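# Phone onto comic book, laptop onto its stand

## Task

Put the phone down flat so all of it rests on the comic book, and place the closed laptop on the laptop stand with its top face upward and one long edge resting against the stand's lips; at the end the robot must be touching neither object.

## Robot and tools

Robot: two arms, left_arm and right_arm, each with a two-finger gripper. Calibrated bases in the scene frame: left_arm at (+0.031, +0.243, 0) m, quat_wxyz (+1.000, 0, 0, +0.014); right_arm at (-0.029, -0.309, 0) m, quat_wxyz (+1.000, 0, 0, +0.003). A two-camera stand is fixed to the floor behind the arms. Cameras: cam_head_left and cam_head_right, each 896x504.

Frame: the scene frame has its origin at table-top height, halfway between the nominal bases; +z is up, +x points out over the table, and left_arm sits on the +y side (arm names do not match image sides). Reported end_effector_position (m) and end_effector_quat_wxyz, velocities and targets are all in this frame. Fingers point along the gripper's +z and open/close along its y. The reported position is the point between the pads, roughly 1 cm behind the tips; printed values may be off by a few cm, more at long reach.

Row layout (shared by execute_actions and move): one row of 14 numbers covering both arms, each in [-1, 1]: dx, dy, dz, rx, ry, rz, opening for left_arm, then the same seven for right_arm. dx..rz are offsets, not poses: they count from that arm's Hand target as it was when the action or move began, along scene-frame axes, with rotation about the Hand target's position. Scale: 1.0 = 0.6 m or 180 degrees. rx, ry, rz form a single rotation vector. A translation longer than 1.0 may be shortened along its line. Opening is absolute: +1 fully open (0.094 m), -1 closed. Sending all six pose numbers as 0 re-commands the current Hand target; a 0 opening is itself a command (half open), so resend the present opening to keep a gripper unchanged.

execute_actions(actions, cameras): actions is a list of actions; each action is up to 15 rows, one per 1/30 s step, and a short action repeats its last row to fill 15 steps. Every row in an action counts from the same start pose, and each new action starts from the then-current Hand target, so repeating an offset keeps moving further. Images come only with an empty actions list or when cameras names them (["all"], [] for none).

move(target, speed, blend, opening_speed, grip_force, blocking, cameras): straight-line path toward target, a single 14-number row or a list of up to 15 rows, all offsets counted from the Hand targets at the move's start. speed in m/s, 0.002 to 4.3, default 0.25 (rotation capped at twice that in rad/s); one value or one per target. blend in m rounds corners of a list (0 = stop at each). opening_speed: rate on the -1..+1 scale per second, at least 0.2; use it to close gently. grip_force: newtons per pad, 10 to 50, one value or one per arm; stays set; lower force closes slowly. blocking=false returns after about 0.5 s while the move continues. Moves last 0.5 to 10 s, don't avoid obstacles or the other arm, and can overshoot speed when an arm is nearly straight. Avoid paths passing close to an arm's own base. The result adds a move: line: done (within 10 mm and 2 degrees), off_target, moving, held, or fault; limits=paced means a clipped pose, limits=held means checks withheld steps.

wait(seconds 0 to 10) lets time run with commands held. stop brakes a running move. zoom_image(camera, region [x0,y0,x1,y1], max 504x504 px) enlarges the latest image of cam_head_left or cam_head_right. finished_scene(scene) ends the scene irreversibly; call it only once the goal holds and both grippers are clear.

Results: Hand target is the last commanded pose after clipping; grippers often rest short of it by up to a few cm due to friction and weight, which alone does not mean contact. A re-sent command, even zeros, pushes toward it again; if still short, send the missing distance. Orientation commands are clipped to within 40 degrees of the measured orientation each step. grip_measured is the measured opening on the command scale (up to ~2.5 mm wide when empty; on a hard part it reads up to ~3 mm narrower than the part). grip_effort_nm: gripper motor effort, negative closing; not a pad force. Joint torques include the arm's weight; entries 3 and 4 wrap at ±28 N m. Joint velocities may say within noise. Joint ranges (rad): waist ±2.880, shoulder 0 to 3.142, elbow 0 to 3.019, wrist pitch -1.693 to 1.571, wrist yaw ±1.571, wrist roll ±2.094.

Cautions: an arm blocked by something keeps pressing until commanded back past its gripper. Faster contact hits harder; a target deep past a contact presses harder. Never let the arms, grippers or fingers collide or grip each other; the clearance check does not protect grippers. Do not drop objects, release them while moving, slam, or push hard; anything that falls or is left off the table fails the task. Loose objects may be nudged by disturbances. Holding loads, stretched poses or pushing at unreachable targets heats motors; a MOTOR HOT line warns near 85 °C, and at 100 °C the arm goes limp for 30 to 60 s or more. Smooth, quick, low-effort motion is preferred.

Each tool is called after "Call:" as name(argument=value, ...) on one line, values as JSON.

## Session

Scene 1 worked. Look at scene 2.

Call:
execute_actions(actions=[])

Call:
zoom_image(camera="cam_head_left", region=[100, 120, 604, 420])

Call:
zoom_image(camera="cam_head_right", region=[100, 120, 604, 420])

Scene clock: 0.00 s.
left_arm: end_effector_position=(+0.5763, +0.0326, +0.2204) grip_measured=+1.000 grip_effort_nm=n/a end_effector_quat_wxyz=(+0.373, -0.189, +0.872, +0.255) | right_arm: end_effector_position=(+0.2774, -0.6662, +0.2410) grip_measured=+1.000 grip_effort_nm=n/a end_effector_quat_wxyz=(+0.133, +0.606, +0.784, +0.005)
Joint positions: left_arm=[-0.635 1.765 1.519 -1.122 -0.923 -0.933 0.094] | right_arm=[-0.891 1.406 1.314 -1.221 -0.069 0.44 0.094]
Joint velocities: within noise
Joint torques (N m): no reading
Motor temperatures (°C): left_arm=[22 26 34 24 27 23 27] | right_arm=[26 33 34 25 24 23 24]
Heat: left arm: hottest elbow 34 °C; right arm: hottest elbow 34 °C.
Hand target: left_arm +0.5824, +0.0285, +0.2385; +0.386, -0.198, +0.868, +0.242 | right_arm +0.2821, -0.6719, +0.2485; +0.142, +0.605, +0.783, +0.003
Tool commands: left_gripper/opening=+1.0 right_gripper/opening=+1.0

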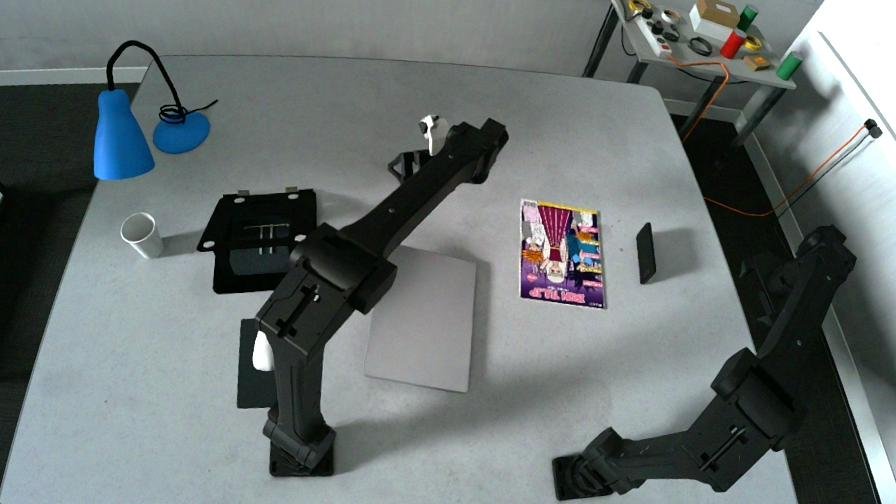

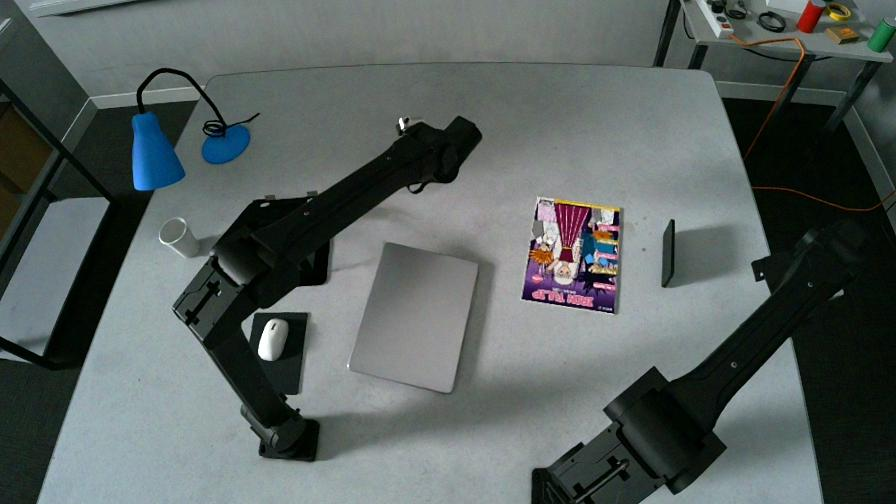

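Scaled by 1.000.

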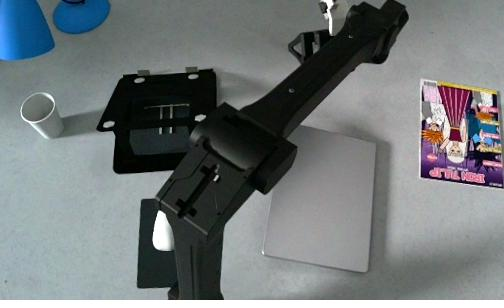

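Scaled by 1.000.

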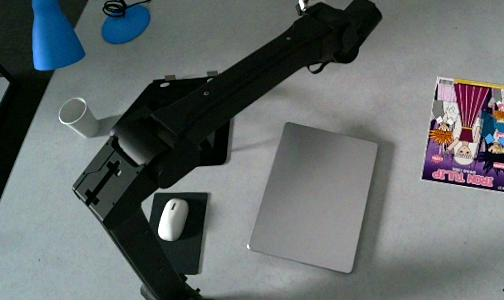

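Call:
zoom_image(camera="cam_head_left", region=[610, 200, 700, 300])

Call:
zoom_image(camera="cam_head_right", region=[630, 200, 720, 300])

Scaled by 5.040.

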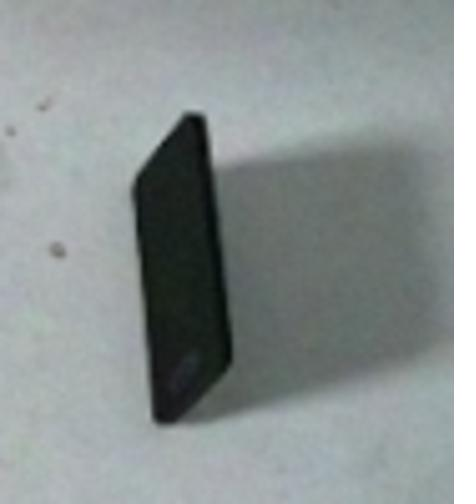

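Scaled by 5.040.

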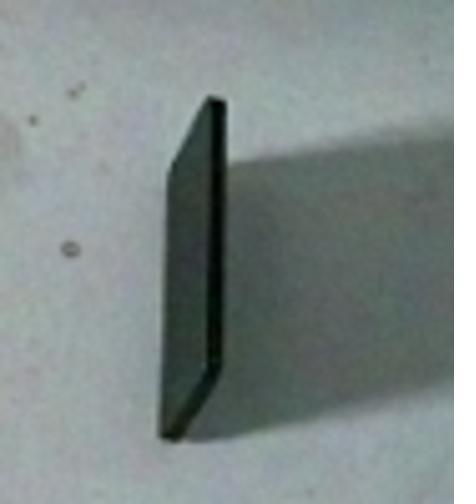

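Call:
move(target=[0, 0, 0, 0, 0, 0, 1, 0.403, 0.158, -0.156, 0.001, 0.0971, 0.397, 1], speed=0.5, cameras=["cam_head_left"])

Call:
zoom_image(camera="cam_head_left", region=[610, 180, 730, 300])

Scene clock: 33.10 s.
left_arm: end_effector_position=(+0.5763, +0.0326, +0.2204) grip_measured=+1.000 grip_effort_nm=0.02 end_effector_quat_wxyz=(+0.373, -0.189, +0.872, +0.255) | right_arm: end_effector_position=(+0.5086, -0.5708, +0.1534) grip_measured=+1.000 grip_effort_nm=-0.02 end_effector_quat_wxyz=(-0.005, +0.035, +0.999, +0.003)
Joint positions: left_arm=[-0.635 1.765 1.519 -1.122 -0.923 -0.933 0.094] | right_arm=[-0.458 1.943 1.793 -1.432 -0.001 -0.382 0.094]
Joint torques (N m): left_arm=[-1.85 -19.02 12.86 0.81 -0.58 0.02] | right_arm=[0.73 -21.25 12.85 -0.23 0.06 0.11]
Motor temperatures (°C): left_arm=[22 29 37 24 28 23 27] | right_arm=[26 33 39 25 24 23 24]
Heat: left arm: hottest elbow 37 °C; right arm: hottest elbow 39 °C.
Hand target: left_arm +0.5824, +0.0285, +0.2385; +0.386, -0.198, +0.868, +0.242 | right_arm +0.5238, -0.5771, +0.1549; +0.000, +0.030, +1.000, +0.000
Off the commanded pose: left_arm 0.020 m, 2 deg | right_arm 0.017 m, 1 deg.
move: off_target (left_arm, right_arm)
Images, in order (width x height): cam_head_left 896x504.

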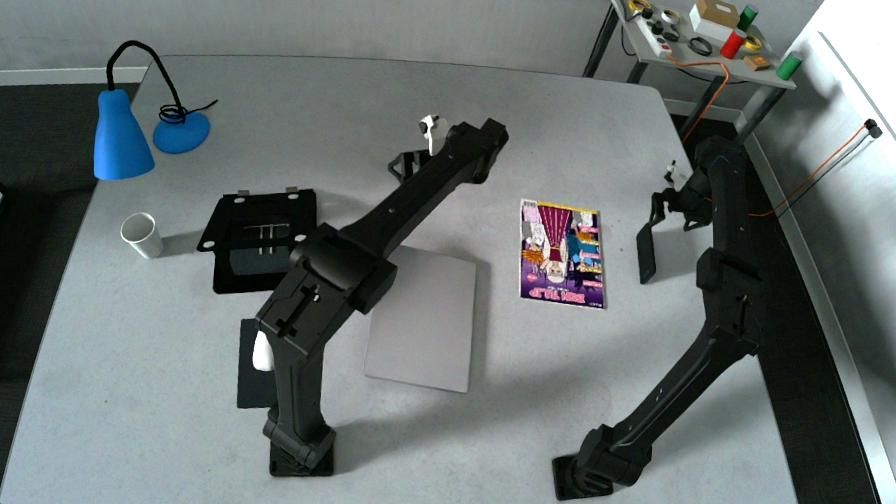

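Scaled by 4.200.

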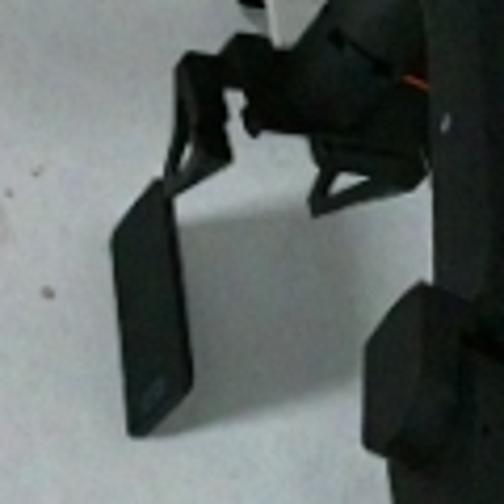

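Call:
move(target=[0, 0, 0, 0, 0, 0, 1, -0.012, -0.002, -0.158, 0, 0, 0, 1], speed=0.15, cameras=["cam_head_left"])

Call:
zoom_image(camera="cam_head_left", region=[610, 180, 730, 300])

Scene clock: 37.67 s.
left_arm: end_effector_position=(+0.5763, +0.0326, +0.2204) grip_measured=+1.000 grip_effort_nm=0.03 end_effector_quat_wxyz=(+0.373, -0.189, +0.872, +0.255) | right_arm: end_effector_position=(+0.5188, -0.5758, +0.0787) grip_measured=+1.000 grip_effort_nm=-0.02 end_effector_quat_wxyz=(+0.010, +0.032, +0.999, -0.004)
Joint positions: left_arm=[-0.635 1.765 1.519 -1.122 -0.923 -0.933 0.094] | right_arm=[-0.458 1.999 1.679 -1.229 -0.001 -0.389 0.094]
Joint torques (N m): left_arm=[-1.38 -19.25 12.71 0.62 -0.57 -0.03] | right_arm=[0.21 -21.13 7.84 0.55 0.05 0.11]
Heat: left arm: hottest elbow 38 °C; right arm: hottest elbow 41 °C.
Hand target: left_arm +0.5824, +0.0285, +0.2385; +0.386, -0.198, +0.868, +0.242 | right_arm +0.5167, -0.5784, +0.0602; +0.000, +0.030, +1.000, +0.000
Off the commanded pose: left_arm 0.020 m, 2 deg | right_arm 0.019 m, 1 deg.
move: off_target (left_arm, right_arm)
Images, in order (width x height): cam_head_left 896x504.

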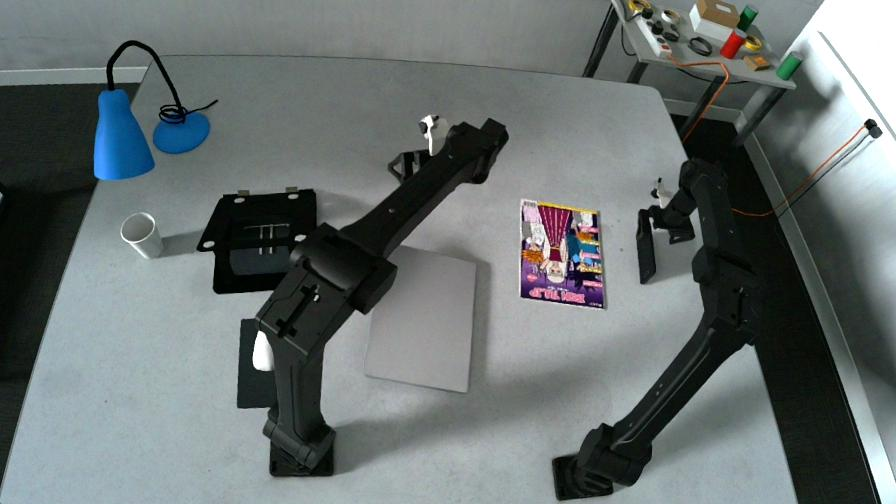

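Scaled by 4.200.

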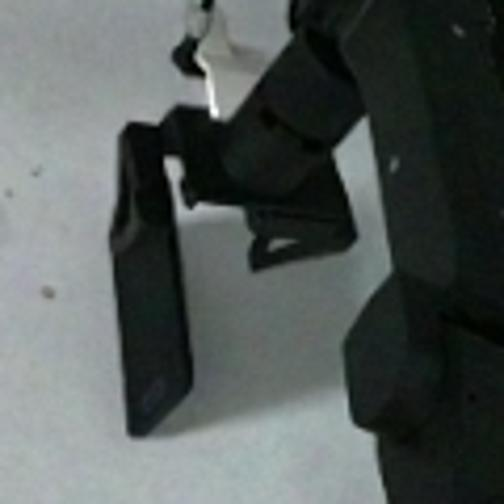

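Call:
move(target=[0, 0, 0, 0, 0, 0, 1, -0.05, -0.002, -0.035, 0, 0, 0, 1], speed=0.12)

Call:
move(target=[0, 0, 0, 0, 0, 0, 1, 0, 0, 0, 0, 0, 0, -1], speed=0.12, opening_speed=1.0, cameras=["cam_head_left"])

Call:
zoom_image(camera="cam_head_left", region=[610, 180, 730, 300])

Scene clock: 41.97 s.
left_arm: end_effector_position=(+0.5763, +0.0326, +0.2204) grip_measured=+1.000 grip_effort_nm=0.03 end_effector_quat_wxyz=(+0.373, -0.189, +0.872, +0.255) | right_arm: end_effector_position=(+0.4908, -0.5749, +0.0361) grip_measured=+1.000 grip_effort_nm=-0.02 end_effector_quat_wxyz=(-0.005, +0.029, +1.000, +0.003)
Joint positions: left_arm=[-0.635 1.765 1.519 -1.122 -0.923 -0.933 0.094] | right_arm=[-0.477 1.999 1.559 -1.143 -0.001 -0.413 0.094]
Joint torques (N m): left_arm=[-1.85 -19.66 12.77 0.47 -0.57 0] | right_arm=[-0.15 -24.59 6.87 0.51 0.06 0.05]
Heat: left arm: hottest elbow 38 °C; right arm: hottest elbow 41 °C.
Hand target: left_arm +0.5824, +0.0285, +0.2385; +0.386, -0.198, +0.868, +0.242 | right_arm +0.4866, -0.5796, +0.0391; +0.000, +0.030, +1.000, +0.000
Off the commanded pose: left_arm 0.020 m, 2 deg | right_arm 0.007 m, 1 deg.
move: off_target (left_arm)

Scene clock: 44.17 s.
left_arm: end_effector_position=(+0.5763, +0.0326, +0.2204) grip_measured=+1.000 grip_effort_nm=0.02 end_effector_quat_wxyz=(+0.373, -0.189, +0.872, +0.255) | right_arm: end_effector_position=(+0.4910, -0.5750, +0.0361) grip_measured=-0.845 grip_effort_nm=-1.03 end_effector_quat_wxyz=(-0.005, +0.029, +1.000, +0.003)
Joint positions: left_arm=[-0.635 1.765 1.519 -1.122 -0.923 -0.933 0.094] | right_arm=[-0.477 1.999 1.559 -1.142 -0.001 -0.415 0.007]
Joint torques (N m): left_arm=[-1.2 -19.55 12.77 0.68 -0.56 0] | right_arm=[-0.15 -24.59 6.87 0.46 0.06 0.09]
Heat: left arm: hottest elbow 38 °C; right arm: hottest elbow 41 °C.
Hand target: left_arm +0.5824, +0.0285, +0.2385; +0.386, -0.198, +0.868, +0.242 | right_arm +0.4866, -0.5796, +0.0391; +0.000, +0.030, +1.000, +0.000
Off the commanded pose: left_arm 0.020 m, 2 deg | right_arm 0.007 m, 1 deg.
move: off_target (left_arm)
Images, in order (width x height): cam_head_left 896x504.

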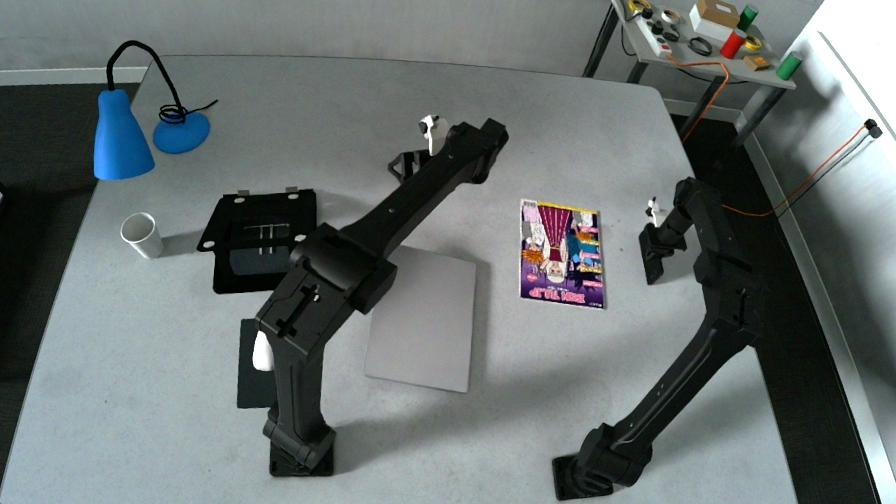

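Scaled by 4.200.

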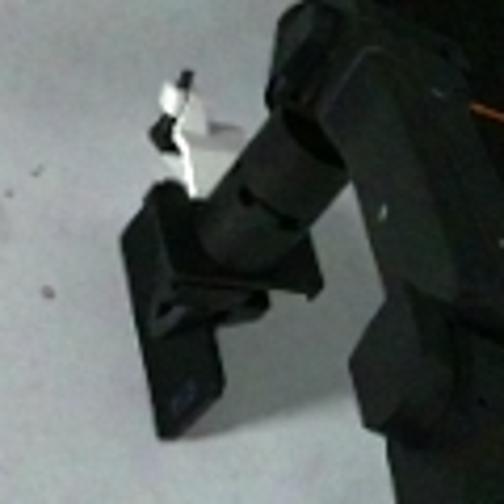

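Call:
move(target=[[0, 0, 0, 0, 0, 0, 1, 0, 0, 0, 0, 0, 0, -0.4], [0, 0, 0, 0, 0, 0, 1, 0.01, 0, 0.075, 0, 0, 0, -0.4]], speed=0.12)

Scene clock: 54.33 s.
left_arm: end_effector_position=(+0.5763, +0.0326, +0.2204) grip_measured=+1.000 grip_effort_nm=0.03 end_effector_quat_wxyz=(+0.373, -0.189, +0.872, +0.255) | right_arm: end_effector_position=(+0.4757, -0.5672, +0.0598) grip_measured=-0.401 grip_effort_nm=0.07 end_effector_quat_wxyz=(-0.024, +0.029, +0.999, +0.012)
Joint positions: left_arm=[-0.635 1.765 1.519 -1.122 -0.923 -0.933 0.094] | right_arm=[-0.477 1.959 1.561 -1.227 -0.001 -0.415 0.028]
Joint torques (N m): left_arm=[-1.26 -19.37 12.74 0.92 -0.6 -0.03] | right_arm=[0.15 -24.12 12.11 -0.28 0.06 0.13]
Heat: left arm: hottest elbow 39 °C; right arm: hottest elbow 41 °C.
Hand target: left_arm +0.5824, +0.0285, +0.2385; +0.386, -0.198, +0.868, +0.242 | right_arm +0.4927, -0.5796, +0.0842; +0.000, +0.030, +1.000, +0.000
Off the commanded pose: left_arm 0.020 m, 2 deg | right_arm 0.032 m, 3 deg.
move: off_target (left_arm, right_arm)

Call:
move(target=[[0, 0, 0, 0, 0, 0, 1, 0.015, -0.01, 0.012, 0, 0, 0, -0.4], [0, 0, 0, 0, 0, 0, 1, 0.015, -0.01, 0.012, 0, 0, 0, -1]], speed=0.12, opening_speed=1.0, cameras=["cam_head_left"])

Call:
zoom_image(camera="cam_head_left", region=[610, 180, 730, 300])

Scene clock: 60.57 s.
left_arm: end_effector_position=(+0.5763, +0.0326, +0.2204) grip_measured=+1.000 grip_effort_nm=0.03 end_effector_quat_wxyz=(+0.373, -0.189, +0.872, +0.255) | right_arm: end_effector_position=(+0.4875, -0.5734, +0.0793) grip_measured=-0.864 grip_effort_nm=-1.03 end_effector_quat_wxyz=(-0.014, +0.029, +0.999, +0.006)
Joint positions: left_arm=[-0.635 1.765 1.519 -1.122 -0.923 -0.933 0.094] | right_arm=[-0.477 1.959 1.616 -1.26 0.001 -0.415 0.006]
Joint torques (N m): left_arm=[-1.96 -20.01 12.72 0.72 -0.59 -0.01] | right_arm=[0.03 -22.12 12.14 -0.29 0.03 0.11]
Heat: left arm: hottest elbow 39 °C; right arm: hottest elbow 41 °C.
Hand target: left_arm +0.5824, +0.0285, +0.2385; +0.386, -0.198, +0.868, +0.242 | right_arm +0.5015, -0.5856, +0.0913; -0.001, +0.030, +1.000, +0.000
Off the commanded pose: left_arm 0.020 m, 2 deg | right_arm 0.022 m, 2 deg.
move: off_target (left_arm, right_arm); target 2's new opening was sent with right_arm's hand 0.022 m and 2 deg from that target
Images, in order (width x height): cam_head_left 896x504.

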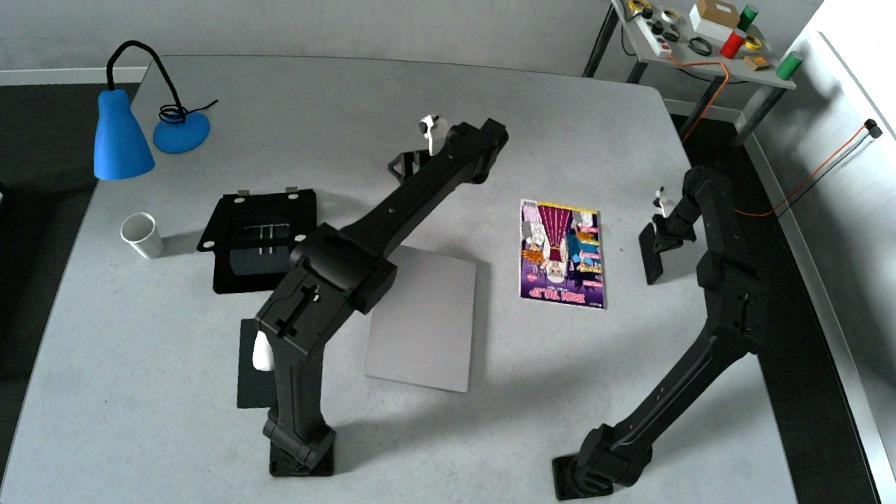

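Scaled by 4.200.

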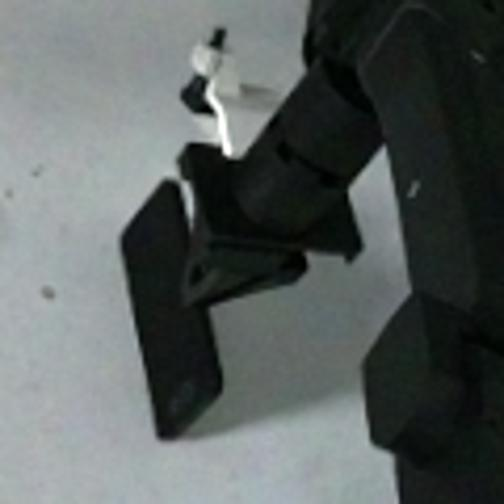

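Call:
move(target=[[0, 0, 0, 0, 0, 0, 1, 0, 0.0, 0.0, 0, 0, 0, -0.5], [0, 0, 0, 0, 0, 0, 1, 0.0, 0.0, -0.04, 0, 0, 0, -0.5]], speed=0.12)

Call:
move(target=[0, 0, 0, 0, 0, 0, 1, 0, 0, 0, 0, 0, 0, -1], speed=0.12, opening_speed=1.0)

Scene clock: 65.90 s.
left_arm: end_effector_position=(+0.5763, +0.0326, +0.2204) grip_measured=+1.000 grip_effort_nm=0.02 end_effector_quat_wxyz=(+0.373, -0.189, +0.872, +0.255) | right_arm: end_effector_position=(+0.4945, -0.5770, +0.0791) grip_measured=-0.501 grip_effort_nm=0.07 end_effector_quat_wxyz=(+0.000, +0.029, +1.000, +0.000)
Joint positions: left_arm=[-0.635 1.765 1.519 -1.122 -0.923 -0.933 0.094] | right_arm=[-0.477 1.959 1.616 -1.228 0.001 -0.415 0.023]
Joint torques (N m): left_arm=[-1.49 -20.13 12.62 0.75 -0.58 -0.04] | right_arm=[0.09 -20.42 9.89 0.44 0.02 0.11]
Heat: left arm: hottest elbow 39 °C; right arm: hottest elbow 41 °C.
Hand target: left_arm +0.5824, +0.0285, +0.2385; +0.386, -0.198, +0.868, +0.242 | right_arm +0.5015, -0.5856, +0.0673; -0.001, +0.030, +1.000, +0.000
Off the commanded pose: left_arm 0.020 m, 2 deg | right_arm 0.016 m, 0 deg.
move: off_target (left_arm, right_arm)

Scene clock: 66.60 s.
left_arm: end_effector_position=(+0.5763, +0.0326, +0.2204) grip_measured=+1.000 grip_effort_nm=0.03 end_effector_quat_wxyz=(+0.373, -0.189, +0.872, +0.255) | right_arm: end_effector_position=(+0.4946, -0.5769, +0.0791) grip_measured=-0.862 grip_effort_nm=-1.03 end_effector_quat_wxyz=(+0.000, +0.029, +1.000, +0.000)
Joint positions: left_arm=[-0.635 1.765 1.519 -1.122 -0.923 -0.933 0.094] | right_arm=[-0.477 1.959 1.616 -1.228 0 -0.415 0.006]
Joint torques (N m): left_arm=[-0.85 -19.25 12.71 0.79 -0.59 0.01] | right_arm=[-0.03 -20.54 9.91 0.5 0.03 0.12]
Heat: left arm: hottest elbow 39 °C; right arm: hottest elbow 41 °C.
Hand target: left_arm +0.5824, +0.0285, +0.2385; +0.386, -0.198, +0.868, +0.242 | right_arm +0.5016, -0.5855, +0.0673; +0.000, +0.030, +1.000, +0.000
Off the commanded pose: left_arm 0.020 m, 2 deg | right_arm 0.016 m, 0 deg.
move: off_target (left_arm, right_arm)

Call:
move(target=[[0, 0, 0, 0, 0, 0, 1, 0, 0.0, 0.0, 0, 0, 0, -0.5], [0, 0, 0, 0, 0, 0, 1, -0.01, 0.0, -0.03, 0, 0, 0, -0.5]], speed=0.12)

Call:
move(target=[0, 0, 0, 0, 0, 0, 1, 0, 0, 0, 0, 0, 0, -1], speed=0.12, opening_speed=1.0)

Scene clock: 72.33 s.
left_arm: end_effector_position=(+0.5763, +0.0326, +0.2204) grip_measured=+1.000 grip_effort_nm=0.03 end_effector_quat_wxyz=(+0.373, -0.189, +0.872, +0.255) | right_arm: end_effector_position=(+0.5026, -0.5811, +0.0765) grip_measured=-0.501 grip_effort_nm=0.07 end_effector_quat_wxyz=(+0.018, +0.028, +0.999, -0.008)
Joint positions: left_arm=[-0.635 1.765 1.519 -1.122 -0.923 -0.933 0.094] | right_arm=[-0.477 1.96 1.61 -1.182 0 -0.416 0.023]
Joint torques (N m): left_arm=[-1.2 -19.49 12.71 0.61 -0.55 0] | right_arm=[-0.38 -20.48 7.08 0.62 0.01 0.08]
Heat: left arm: hottest elbow 39 °C; right arm: hottest elbow 41 °C.
Hand target: left_arm +0.5824, +0.0285, +0.2385; +0.386, -0.198, +0.868, +0.242 | right_arm +0.4956, -0.5855, +0.0493; +0.000, +0.030, +1.000, +0.000
Off the commanded pose: left_arm 0.020 m, 2 deg | right_arm 0.028 m, 2 deg.
move: off_target (left_arm, right_arm)

Scene clock: 73.03 s.
left_arm: end_effector_position=(+0.5763, +0.0326, +0.2204) grip_measured=+1.000 grip_effort_nm=0.02 end_effector_quat_wxyz=(+0.373, -0.189, +0.872, +0.255) | right_arm: end_effector_position=(+0.5027, -0.5810, +0.0765) grip_measured=-0.854 grip_effort_nm=-1.03 end_effector_quat_wxyz=(+0.018, +0.028, +0.999, -0.008)
Joint positions: left_arm=[-0.635 1.765 1.519 -1.122 -0.923 -0.933 0.094] | right_arm=[-0.477 1.96 1.61 -1.182 -0.002 -0.416 0.007]
Joint torques (N m): left_arm=[-1.79 -19.84 12.82 0.47 -0.56 0.03] | right_arm=[-0.21 -20.25 7.24 0.58 0.09 0.09]
Heat: left arm: hottest elbow 39 °C; right arm: hottest elbow 41 °C.
Hand target: left_arm +0.5824, +0.0285, +0.2385; +0.386, -0.198, +0.868, +0.242 | right_arm +0.4955, -0.5856, +0.0493; -0.001, +0.030, +1.000, +0.000
Off the commanded pose: left_arm 0.020 m, 2 deg | right_arm 0.028 m, 2 deg.
move: off_target (left_arm, right_arm)

Call:
move(target=[[0, 0, 0, 0, 0, 0, 1, 0, 0.0, 0.22, 0, 0, 0, -1], [0, 0, 0, 0, 0, 0, 1, 0, 0.25, 0.3, 0, 0, 0, -1], [0, 0, 0, 0, 0, 0, 1, -0.0025, 0.3927, 0.168, -0.3613, 0.003, 0.0297, -1]], speed=[0.25, 0.35, 0.35], blend=[0.03, 0.05, 0], cameras=["all"])

Call:
zoom_image(camera="cam_head_right", region=[490, 140, 650, 330])

Call:
zoom_image(camera="cam_head_left", region=[490, 140, 650, 330])

Scene clock: 86.57 s.
left_arm: end_effector_position=(+0.5763, +0.0326, +0.2204) grip_measured=+1.000 grip_effort_nm=0.02 end_effector_quat_wxyz=(+0.373, -0.189, +0.872, +0.255) | right_arm: end_effector_position=(+0.4895, -0.3532, +0.1530) grip_measured=-0.852 grip_effort_nm=-1.03 end_effector_quat_wxyz=(+0.014, -0.014, +0.846, -0.533)
Joint positions: left_arm=[-0.635 1.765 1.519 -1.122 -0.923 -0.933 0.094] | right_arm=[0.213 1.896 1.434 -1.458 1.093 0.399 0.007]
Joint torques (N m): left_arm=[-1.38 -19.19 12.94 0.72 -0.57 -0.04] | right_arm=[0.91 -19.14 8.49 -0.85 0.86 0.29]
Motor temperatures (°C): left_arm=[22 31 40 24 28 23 27] | right_arm=[26 38 41 25 24 23 26]
Heat: left arm: hottest elbow 40 °C; right arm: hottest elbow 41 °C.
Hand target: left_arm +0.5824, +0.0285, +0.2385; +0.386, -0.198, +0.868, +0.242 | right_arm +0.4941, -0.3499, +0.1501; +0.012, -0.018, +0.843, -0.537
Off the commanded pose: left_arm 0.020 m, 2 deg | right_arm 0.006 m, 1 deg.
move: off_target (left_arm)

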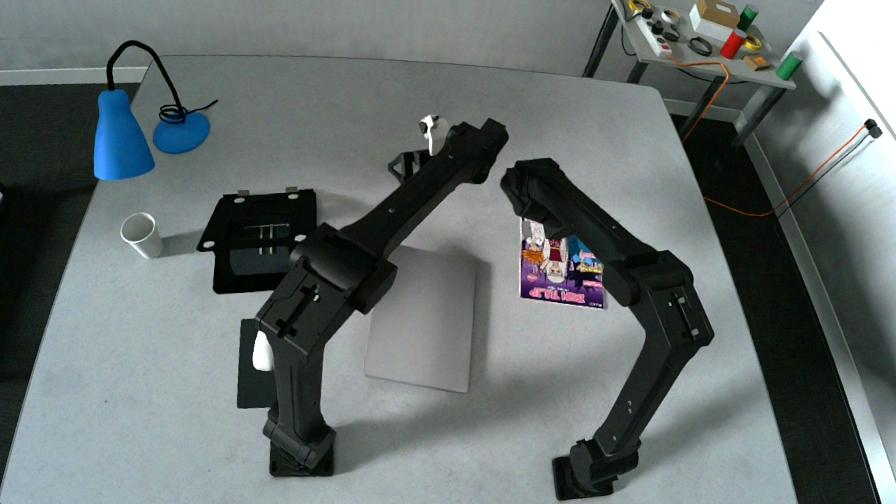

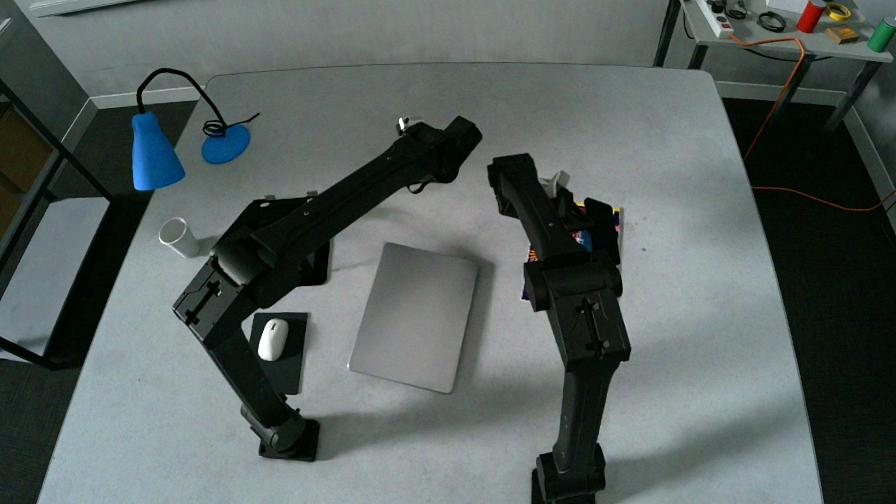

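Scaled by 2.653.

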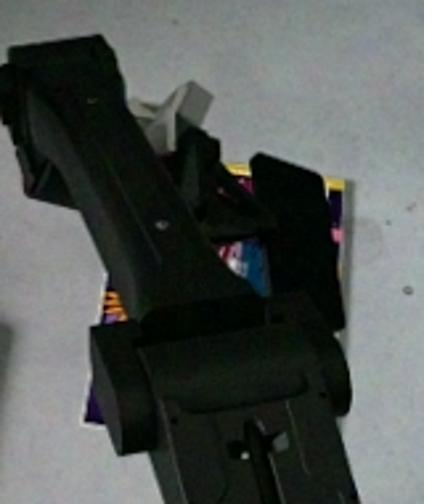

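Scaled by 2.653.

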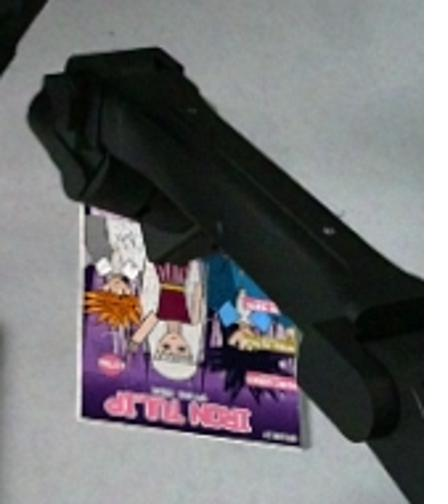

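Call:
move(target=[[0, 0, 0, 0, 0, 0, 1, 0, 0.0, -0.13, -0.0444, -0.002, 0, -1], [0, 0, 0, 0, 0, 0, 1, 0, 0.0, -0.215, -0.0444, -0.002, 0, -1]], speed=[0.25, 0.1], blend=[0.01, 0], cameras=["all"])

Call:
zoom_image(camera="cam_head_right", region=[490, 140, 650, 330])

Call:
zoom_image(camera="cam_head_left", region=[490, 140, 650, 330])

Scene clock: 96.17 s.
left_arm: end_effector_position=(+0.5763, +0.0326, +0.2204) grip_measured=+1.000 grip_effort_nm=0.02 end_effector_quat_wxyz=(+0.373, -0.189, +0.872, +0.255) | right_arm: end_effector_position=(+0.4899, -0.3563, +0.0328) grip_measured=-0.852 grip_effort_nm=-1.04 end_effector_quat_wxyz=(+0.011, -0.011, +0.805, -0.593)
Joint positions: left_arm=[-0.635 1.765 1.519 -1.122 -0.923 -0.933 0.094] | right_arm=[0.224 2.157 1.403 -1.378 1.212 0.595 0.007]
Joint torques (N m): left_arm=[-0.91 -19.14 12.75 0.64 -0.56 -0.03] | right_arm=[1.32 -20.19 6.53 -0.34 0.73 0.27]
Heat: left arm: hottest elbow 40 °C; right arm: hottest elbow 42 °C.
Hand target: left_arm +0.5824, +0.0285, +0.2385; +0.386, -0.198, +0.868, +0.242 | right_arm +0.4941, -0.3498, +0.0211; +0.013, -0.018, +0.803, -0.595
Off the commanded pose: left_arm 0.020 m, 2 deg | right_arm 0.014 m, 1 deg.
move: off_target (left_arm, right_arm)

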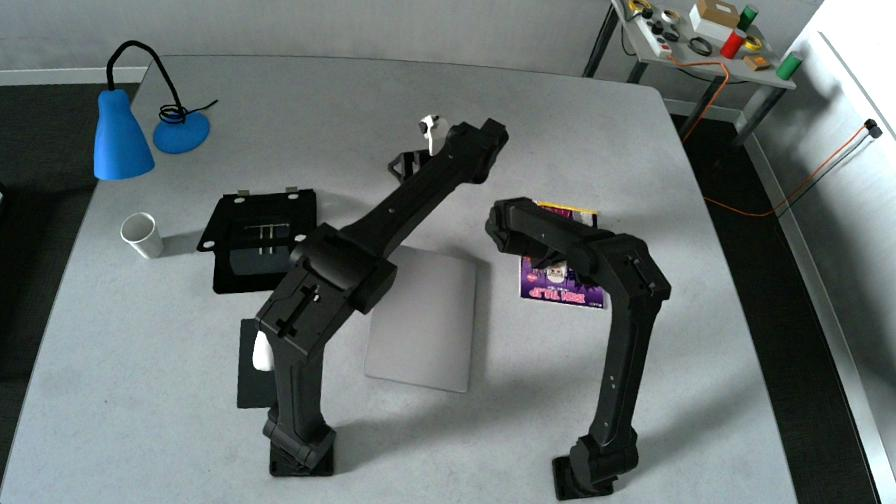

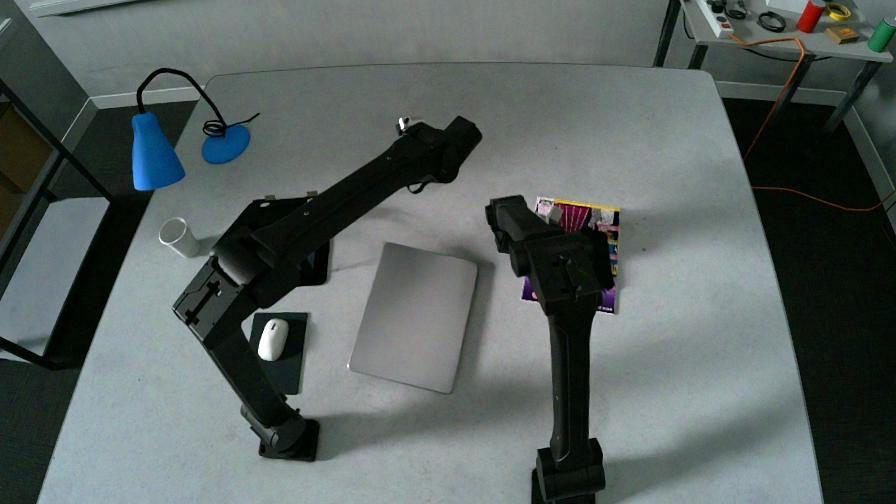

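Scaled by 2.653.

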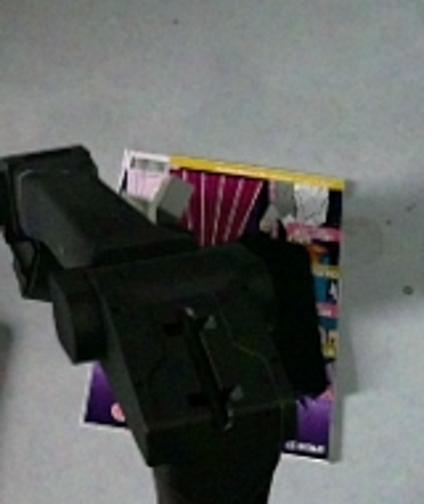

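Scaled by 2.653.

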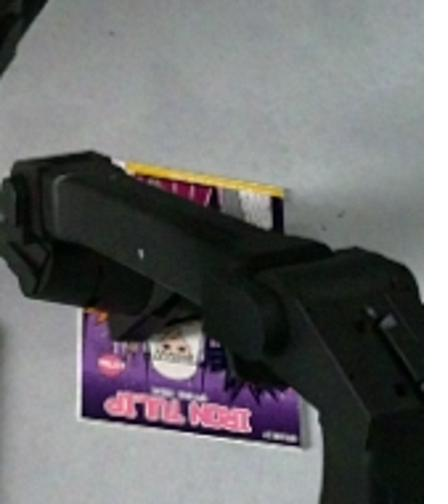

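Call:
move(target=[[0, 0, 0, 0, 0, 0, 1, 0, 0.0, 0.0, 0, 0, 0, -0.45], [0, 0, 0, 0, 0, 0, 1, -0.004, 0.1, 0.045, 0, 0, 0, -0.45], [0, 0, 0, 0, 0, 0, 1, -0.02, 0.14, 0.22, 0, 0, 0, -0.45]], speed=[0.1, 0.12, 0.25], blend=[0, 0.01, 0], opening_speed=0.5, cameras=["all"])

Call:
zoom_image(camera="cam_head_right", region=[490, 140, 650, 330])

Call:
zoom_image(camera="cam_head_left", region=[490, 140, 650, 330])

Scene clock: 102.43 s.
left_arm: end_effector_position=(+0.5763, +0.0326, +0.2204) grip_measured=+1.000 grip_effort_nm=0.03 end_effector_quat_wxyz=(+0.373, -0.189, +0.872, +0.255) | right_arm: end_effector_position=(+0.4770, -0.2853, +0.0849) grip_measured=-0.451 grip_effort_nm=0.06 end_effector_quat_wxyz=(+0.014, -0.034, +0.810, -0.585)
Joint positions: left_arm=[-0.635 1.765 1.519 -1.122 -0.923 -0.933 0.094] | right_arm=[0.36 2.103 1.464 -1.66 1.136 0.76 0.026]
Joint torques (N m): left_arm=[-1.26 -19.55 12.74 0.51 -0.56 0.03] | right_arm=[0.26 -19.55 6.08 -0.75 0.46 0.25]
Heat: left arm: hottest elbow 40 °C; right arm: hottest elbow 42 °C.
Hand target: left_arm +0.5824, +0.0285, +0.2385; +0.386, -0.198, +0.868, +0.242 | right_arm +0.4755, -0.2879, +0.0683; +0.001, -0.040, +0.807, -0.589 (not the last commanded pose)
Off the commanded pose: left_arm 0.020 m, 2 deg | right_arm 0.071 m, 2 deg.
move: held (right_arm; a check stopped the path), off_target (left_arm); limits=held
pose unreachable (right arm): on one or more control steps of this call, first in action 0 (counted from 0), this arm could not follow its commanded pose, so it was not sent that pose on those steps. It may still have moved: this result reports where it is.
cause: moving toward the commanded pose would bring a part of the arm too close to another arm (this arm's forearm (the part past joint 3) and the left arm's wrist (the part past joint 5), 56 mm apart when this arm was first held).

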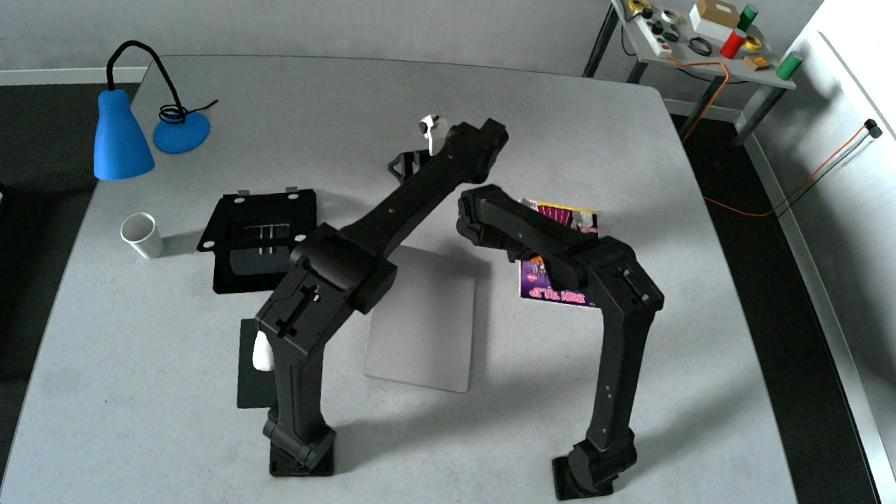

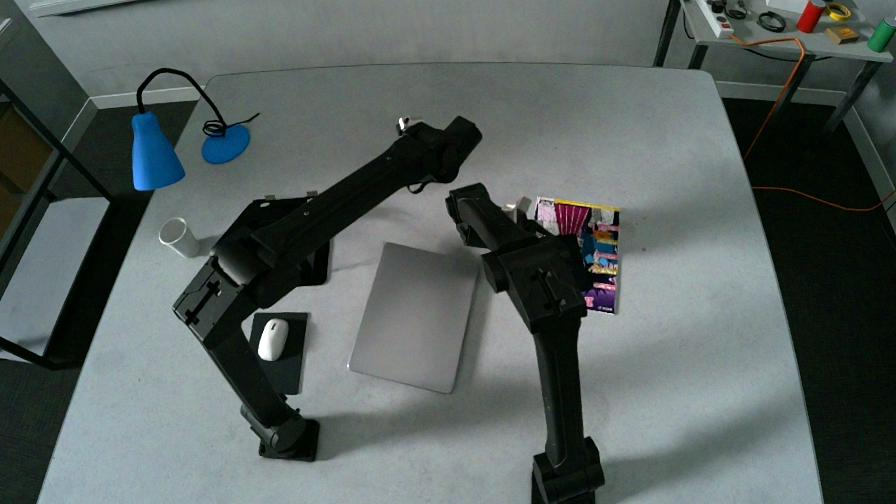

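Scaled by 2.653.

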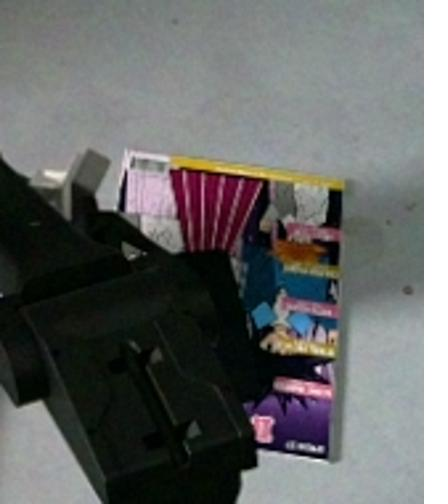

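Scaled by 2.653.

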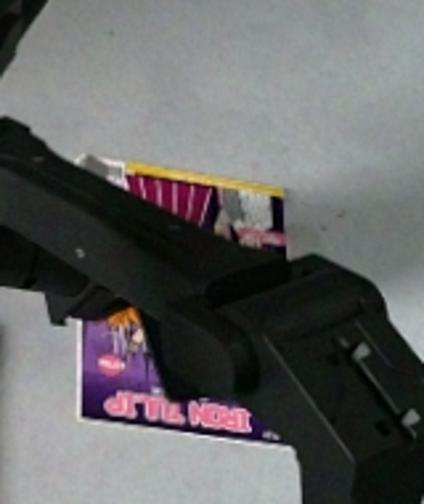

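Call:
move(target=[-0.25, 0.45, 0.08, 0, 0, 0, 1, 0.0, 0.02, 0.1, 0, 0, 0, -0.45], speed=0.4)

Call:
move(target=[0, 0, 0, 0, 0, 0, 1, -0.25, 0.0, 0.15, 0, 0, 0, 1], speed=0.4, cameras=["all"])

Call:
zoom_image(camera="cam_head_right", region=[490, 170, 650, 330])

Call:
zoom_image(camera="cam_head_left", region=[490, 170, 650, 330])

Call:
zoom_image(camera="cam_head_left", region=[340, 220, 500, 410])

Call:
zoom_image(camera="cam_head_left", region=[180, 170, 340, 310])

Scene clock: 109.90 s.
left_arm: end_effector_position=(+0.4337, +0.2928, +0.2844) grip_measured=+1.000 grip_effort_nm=0.02 end_effector_quat_wxyz=(+0.380, -0.194, +0.871, +0.242) | right_arm: end_effector_position=(+0.4774, -0.2824, +0.1247) grip_measured=-0.451 grip_effort_nm=0.06 end_effector_quat_wxyz=(+0.022, -0.044, +0.817, -0.575)
Joint positions: left_arm=[-0.187 1.022 0.908 -0.785 -0.709 -0.338 0.094] | right_arm=[0.365 2.017 1.464 -1.67 1.131 0.685 0.026]
Joint torques (N m): left_arm=[0.26 -8.88 10.39 1.85 -0.27 0.09] | right_arm=[1.55 -22.77 6.58 -1.17 0.44 0.16]
Heat: left arm: hottest elbow 40 °C; right arm: hottest elbow 41 °C.
Hand target: left_arm +0.4323, +0.2985, +0.2865; +0.386, -0.198, +0.868, +0.242 | right_arm +0.4755, -0.2759, +0.1283; +0.001, -0.040, +0.807, -0.589
Off the commanded pose: left_arm 0.006 m, 1 deg | right_arm 0.008 m, 3 deg.
joint sent to its limit (right arm) — joint 4 (wrist pitch), lower limit. The joint targets are off in orientation, not in position.
move: off_target (right_arm)

Scene clock: 111.33 s.
left_arm: end_effector_position=(+0.4337, +0.2928, +0.2845) grip_measured=+1.000 grip_effort_nm=0.02 end_effector_quat_wxyz=(+0.380, -0.193, +0.872, +0.242) | right_arm: end_effector_position=(+0.3309, -0.2783, +0.2210) grip_measured=+0.999 grip_effort_nm=0.07 end_effector_quat_wxyz=(+0.082, -0.080, +0.841, -0.529)
Joint positions: left_arm=[-0.187 1.022 0.908 -0.784 -0.709 -0.337 0.094] | right_arm=[0.515 1.485 1.069 -1.674 1.058 0.639 0.094]
Joint torques (N m): left_arm=[0.09 -8.7 10.33 2.02 -0.25 0.06] | right_arm=[1.38 -13.92 6.37 -0.85 0.45 0.16]
Heat: left arm: hottest elbow 40 °C; right arm: hottest elbow 41 °C.
Hand target: left_arm +0.4324, +0.2985, +0.2865; +0.386, -0.198, +0.868, +0.242 | right_arm +0.3256, -0.2758, +0.2183; +0.001, -0.040, +0.807, -0.589
Off the commanded pose: left_arm 0.006 m, 1 deg | right_arm 0.006 m, 13 deg.
joint sent to its limit (right arm) — joint 4 (wrist pitch), lower limit. The joint targets are off in orientation, not in position.
move: off_target (right_arm)

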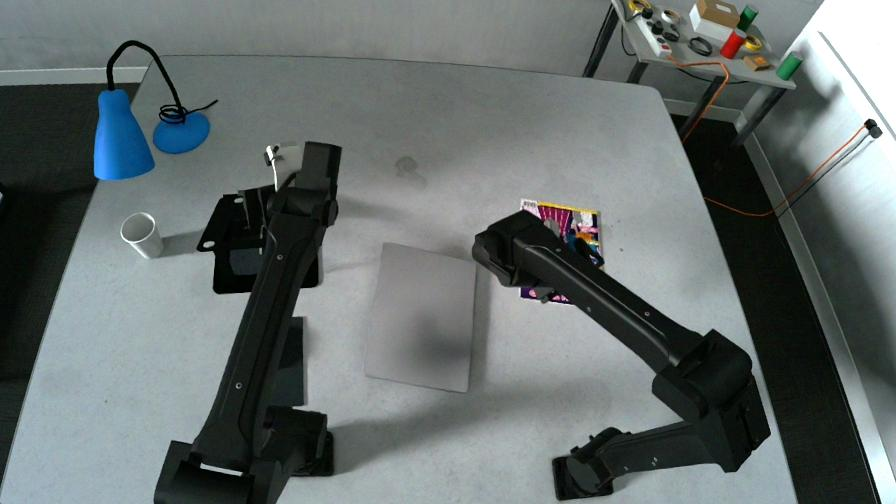

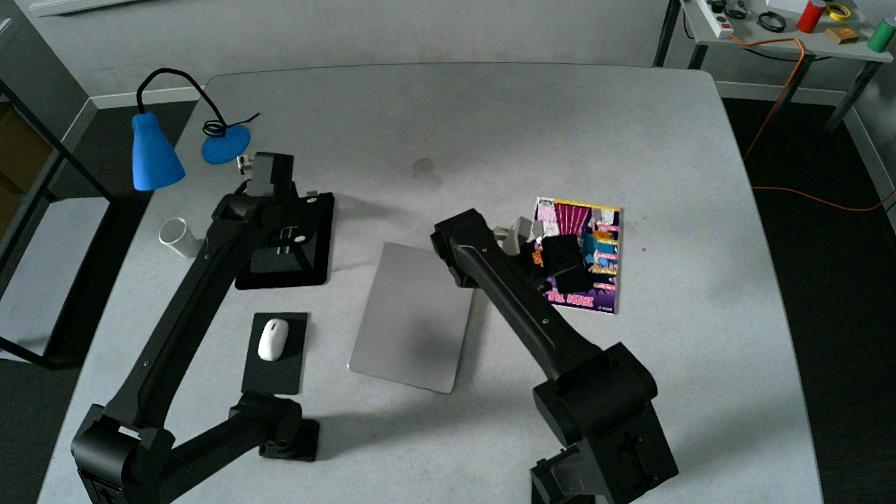

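Scaled by 3.150.

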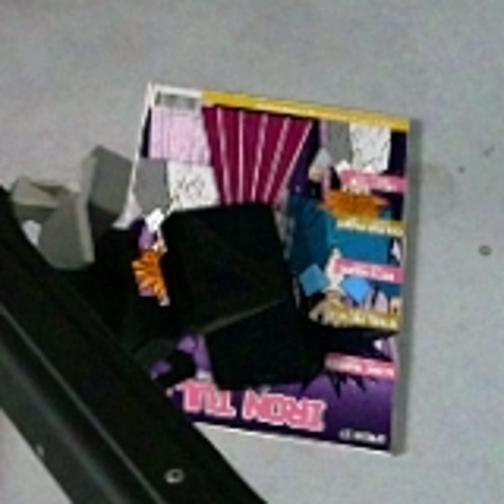

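Scaled by 3.150.

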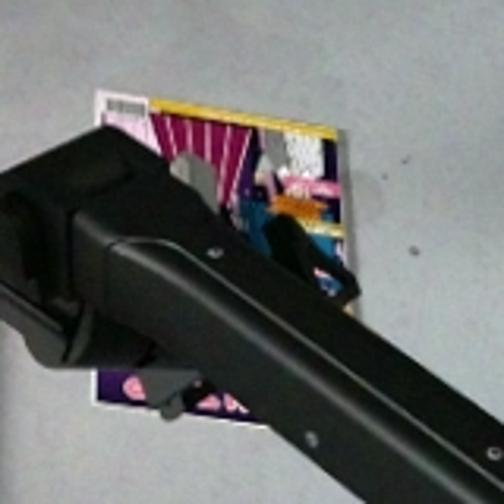

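Scaled by 2.653.

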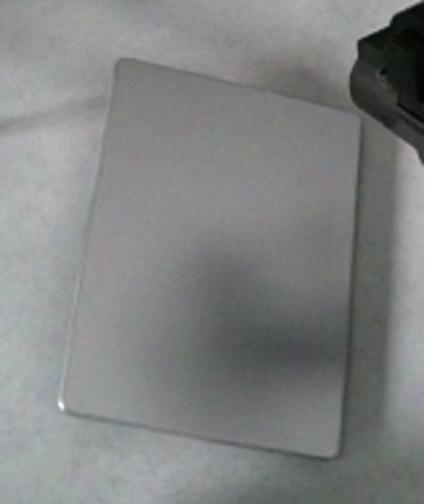

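Scaled by 3.150.

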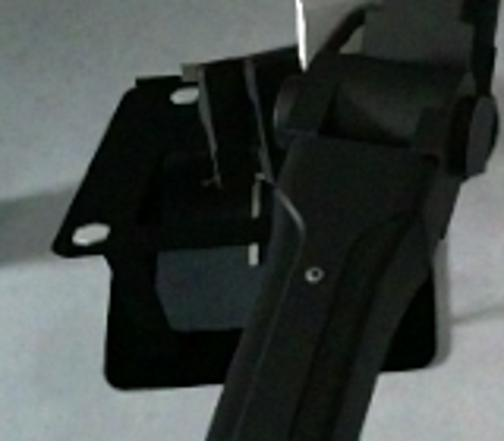

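Call:
move(target=[[0.174,-0.559,-0.144,-0.149,0.338,-0.165,1,-0.354,0.521,-0.03,0.391,-0.130,-0.0045,1],[0.174,-0.559,-0.361,-0.149,0.338,-0.165,1,-0.354,0.521,-0.247,0.391,-0.130,-0.0045,1],[0.174,-0.559,-0.454,-0.149,0.338,-0.165,1,-0.354,0.521,-0.3405,0.391,-0.130,-0.0045,1]], speed=[0.3,0.2,0.1], blend=[0.03,0.02,0], cameras=["cam_head_left"])

Scene clock: 180.07 s.
left_arm: end_effector_position=(+0.5409, -0.0318, +0.0210) grip_measured=+1.000 grip_effort_nm=0.02 end_effector_quat_wxyz=(-0.101, +0.076, +0.992, +0.010) | right_arm: end_effector_position=(+0.1171, +0.0401, +0.0253) grip_measured=+0.999 grip_effort_nm=0.06 end_effector_quat_wxyz=(+0.174, +0.090, +0.981, -0.007)
Joint positions: left_arm=[-0.504 2.121 1.706 -1.351 0.06 -0.315 0.094] | right_arm=[1.328 1.532 0.822 -0.822 0.348 1.509 0.094]
Joint torques (N m): left_arm=[-2.43 -21.89 8.23 0.28 0.1 0.14] | right_arm=[1.14 -11.34 5.65 0.57 0.38 0.21]
Heat: left arm: hottest elbow 40 °C; right arm: hottest elbow 40 °C.
Hand target: left_arm +0.5367, -0.0368, +0.0141; -0.104, +0.086, +0.991, +0.010 | right_arm +0.1132, +0.0368, +0.0140; +0.173, +0.087, +0.981, -0.016
Off the commanded pose: left_arm 0.009 m, 1 deg | right_arm 0.012 m, 1 deg.
move: off_target (right_arm)
Images, in order (width x height): cam_head_left 896x504.

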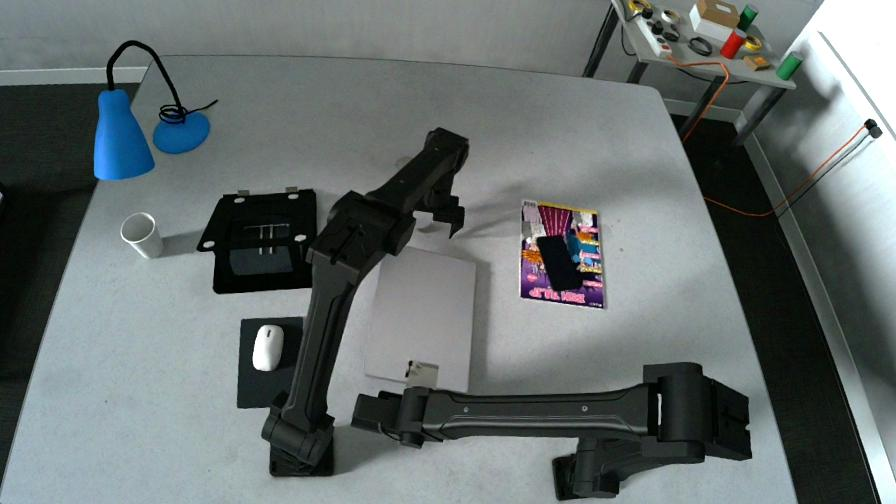

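Call:
zoom_image(camera="cam_head_left", region=[330, 190, 520, 450])

Scaled by 1.938.

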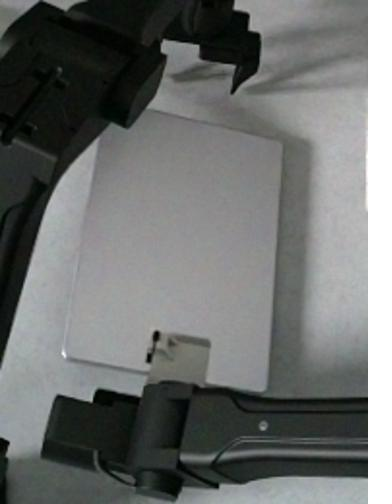

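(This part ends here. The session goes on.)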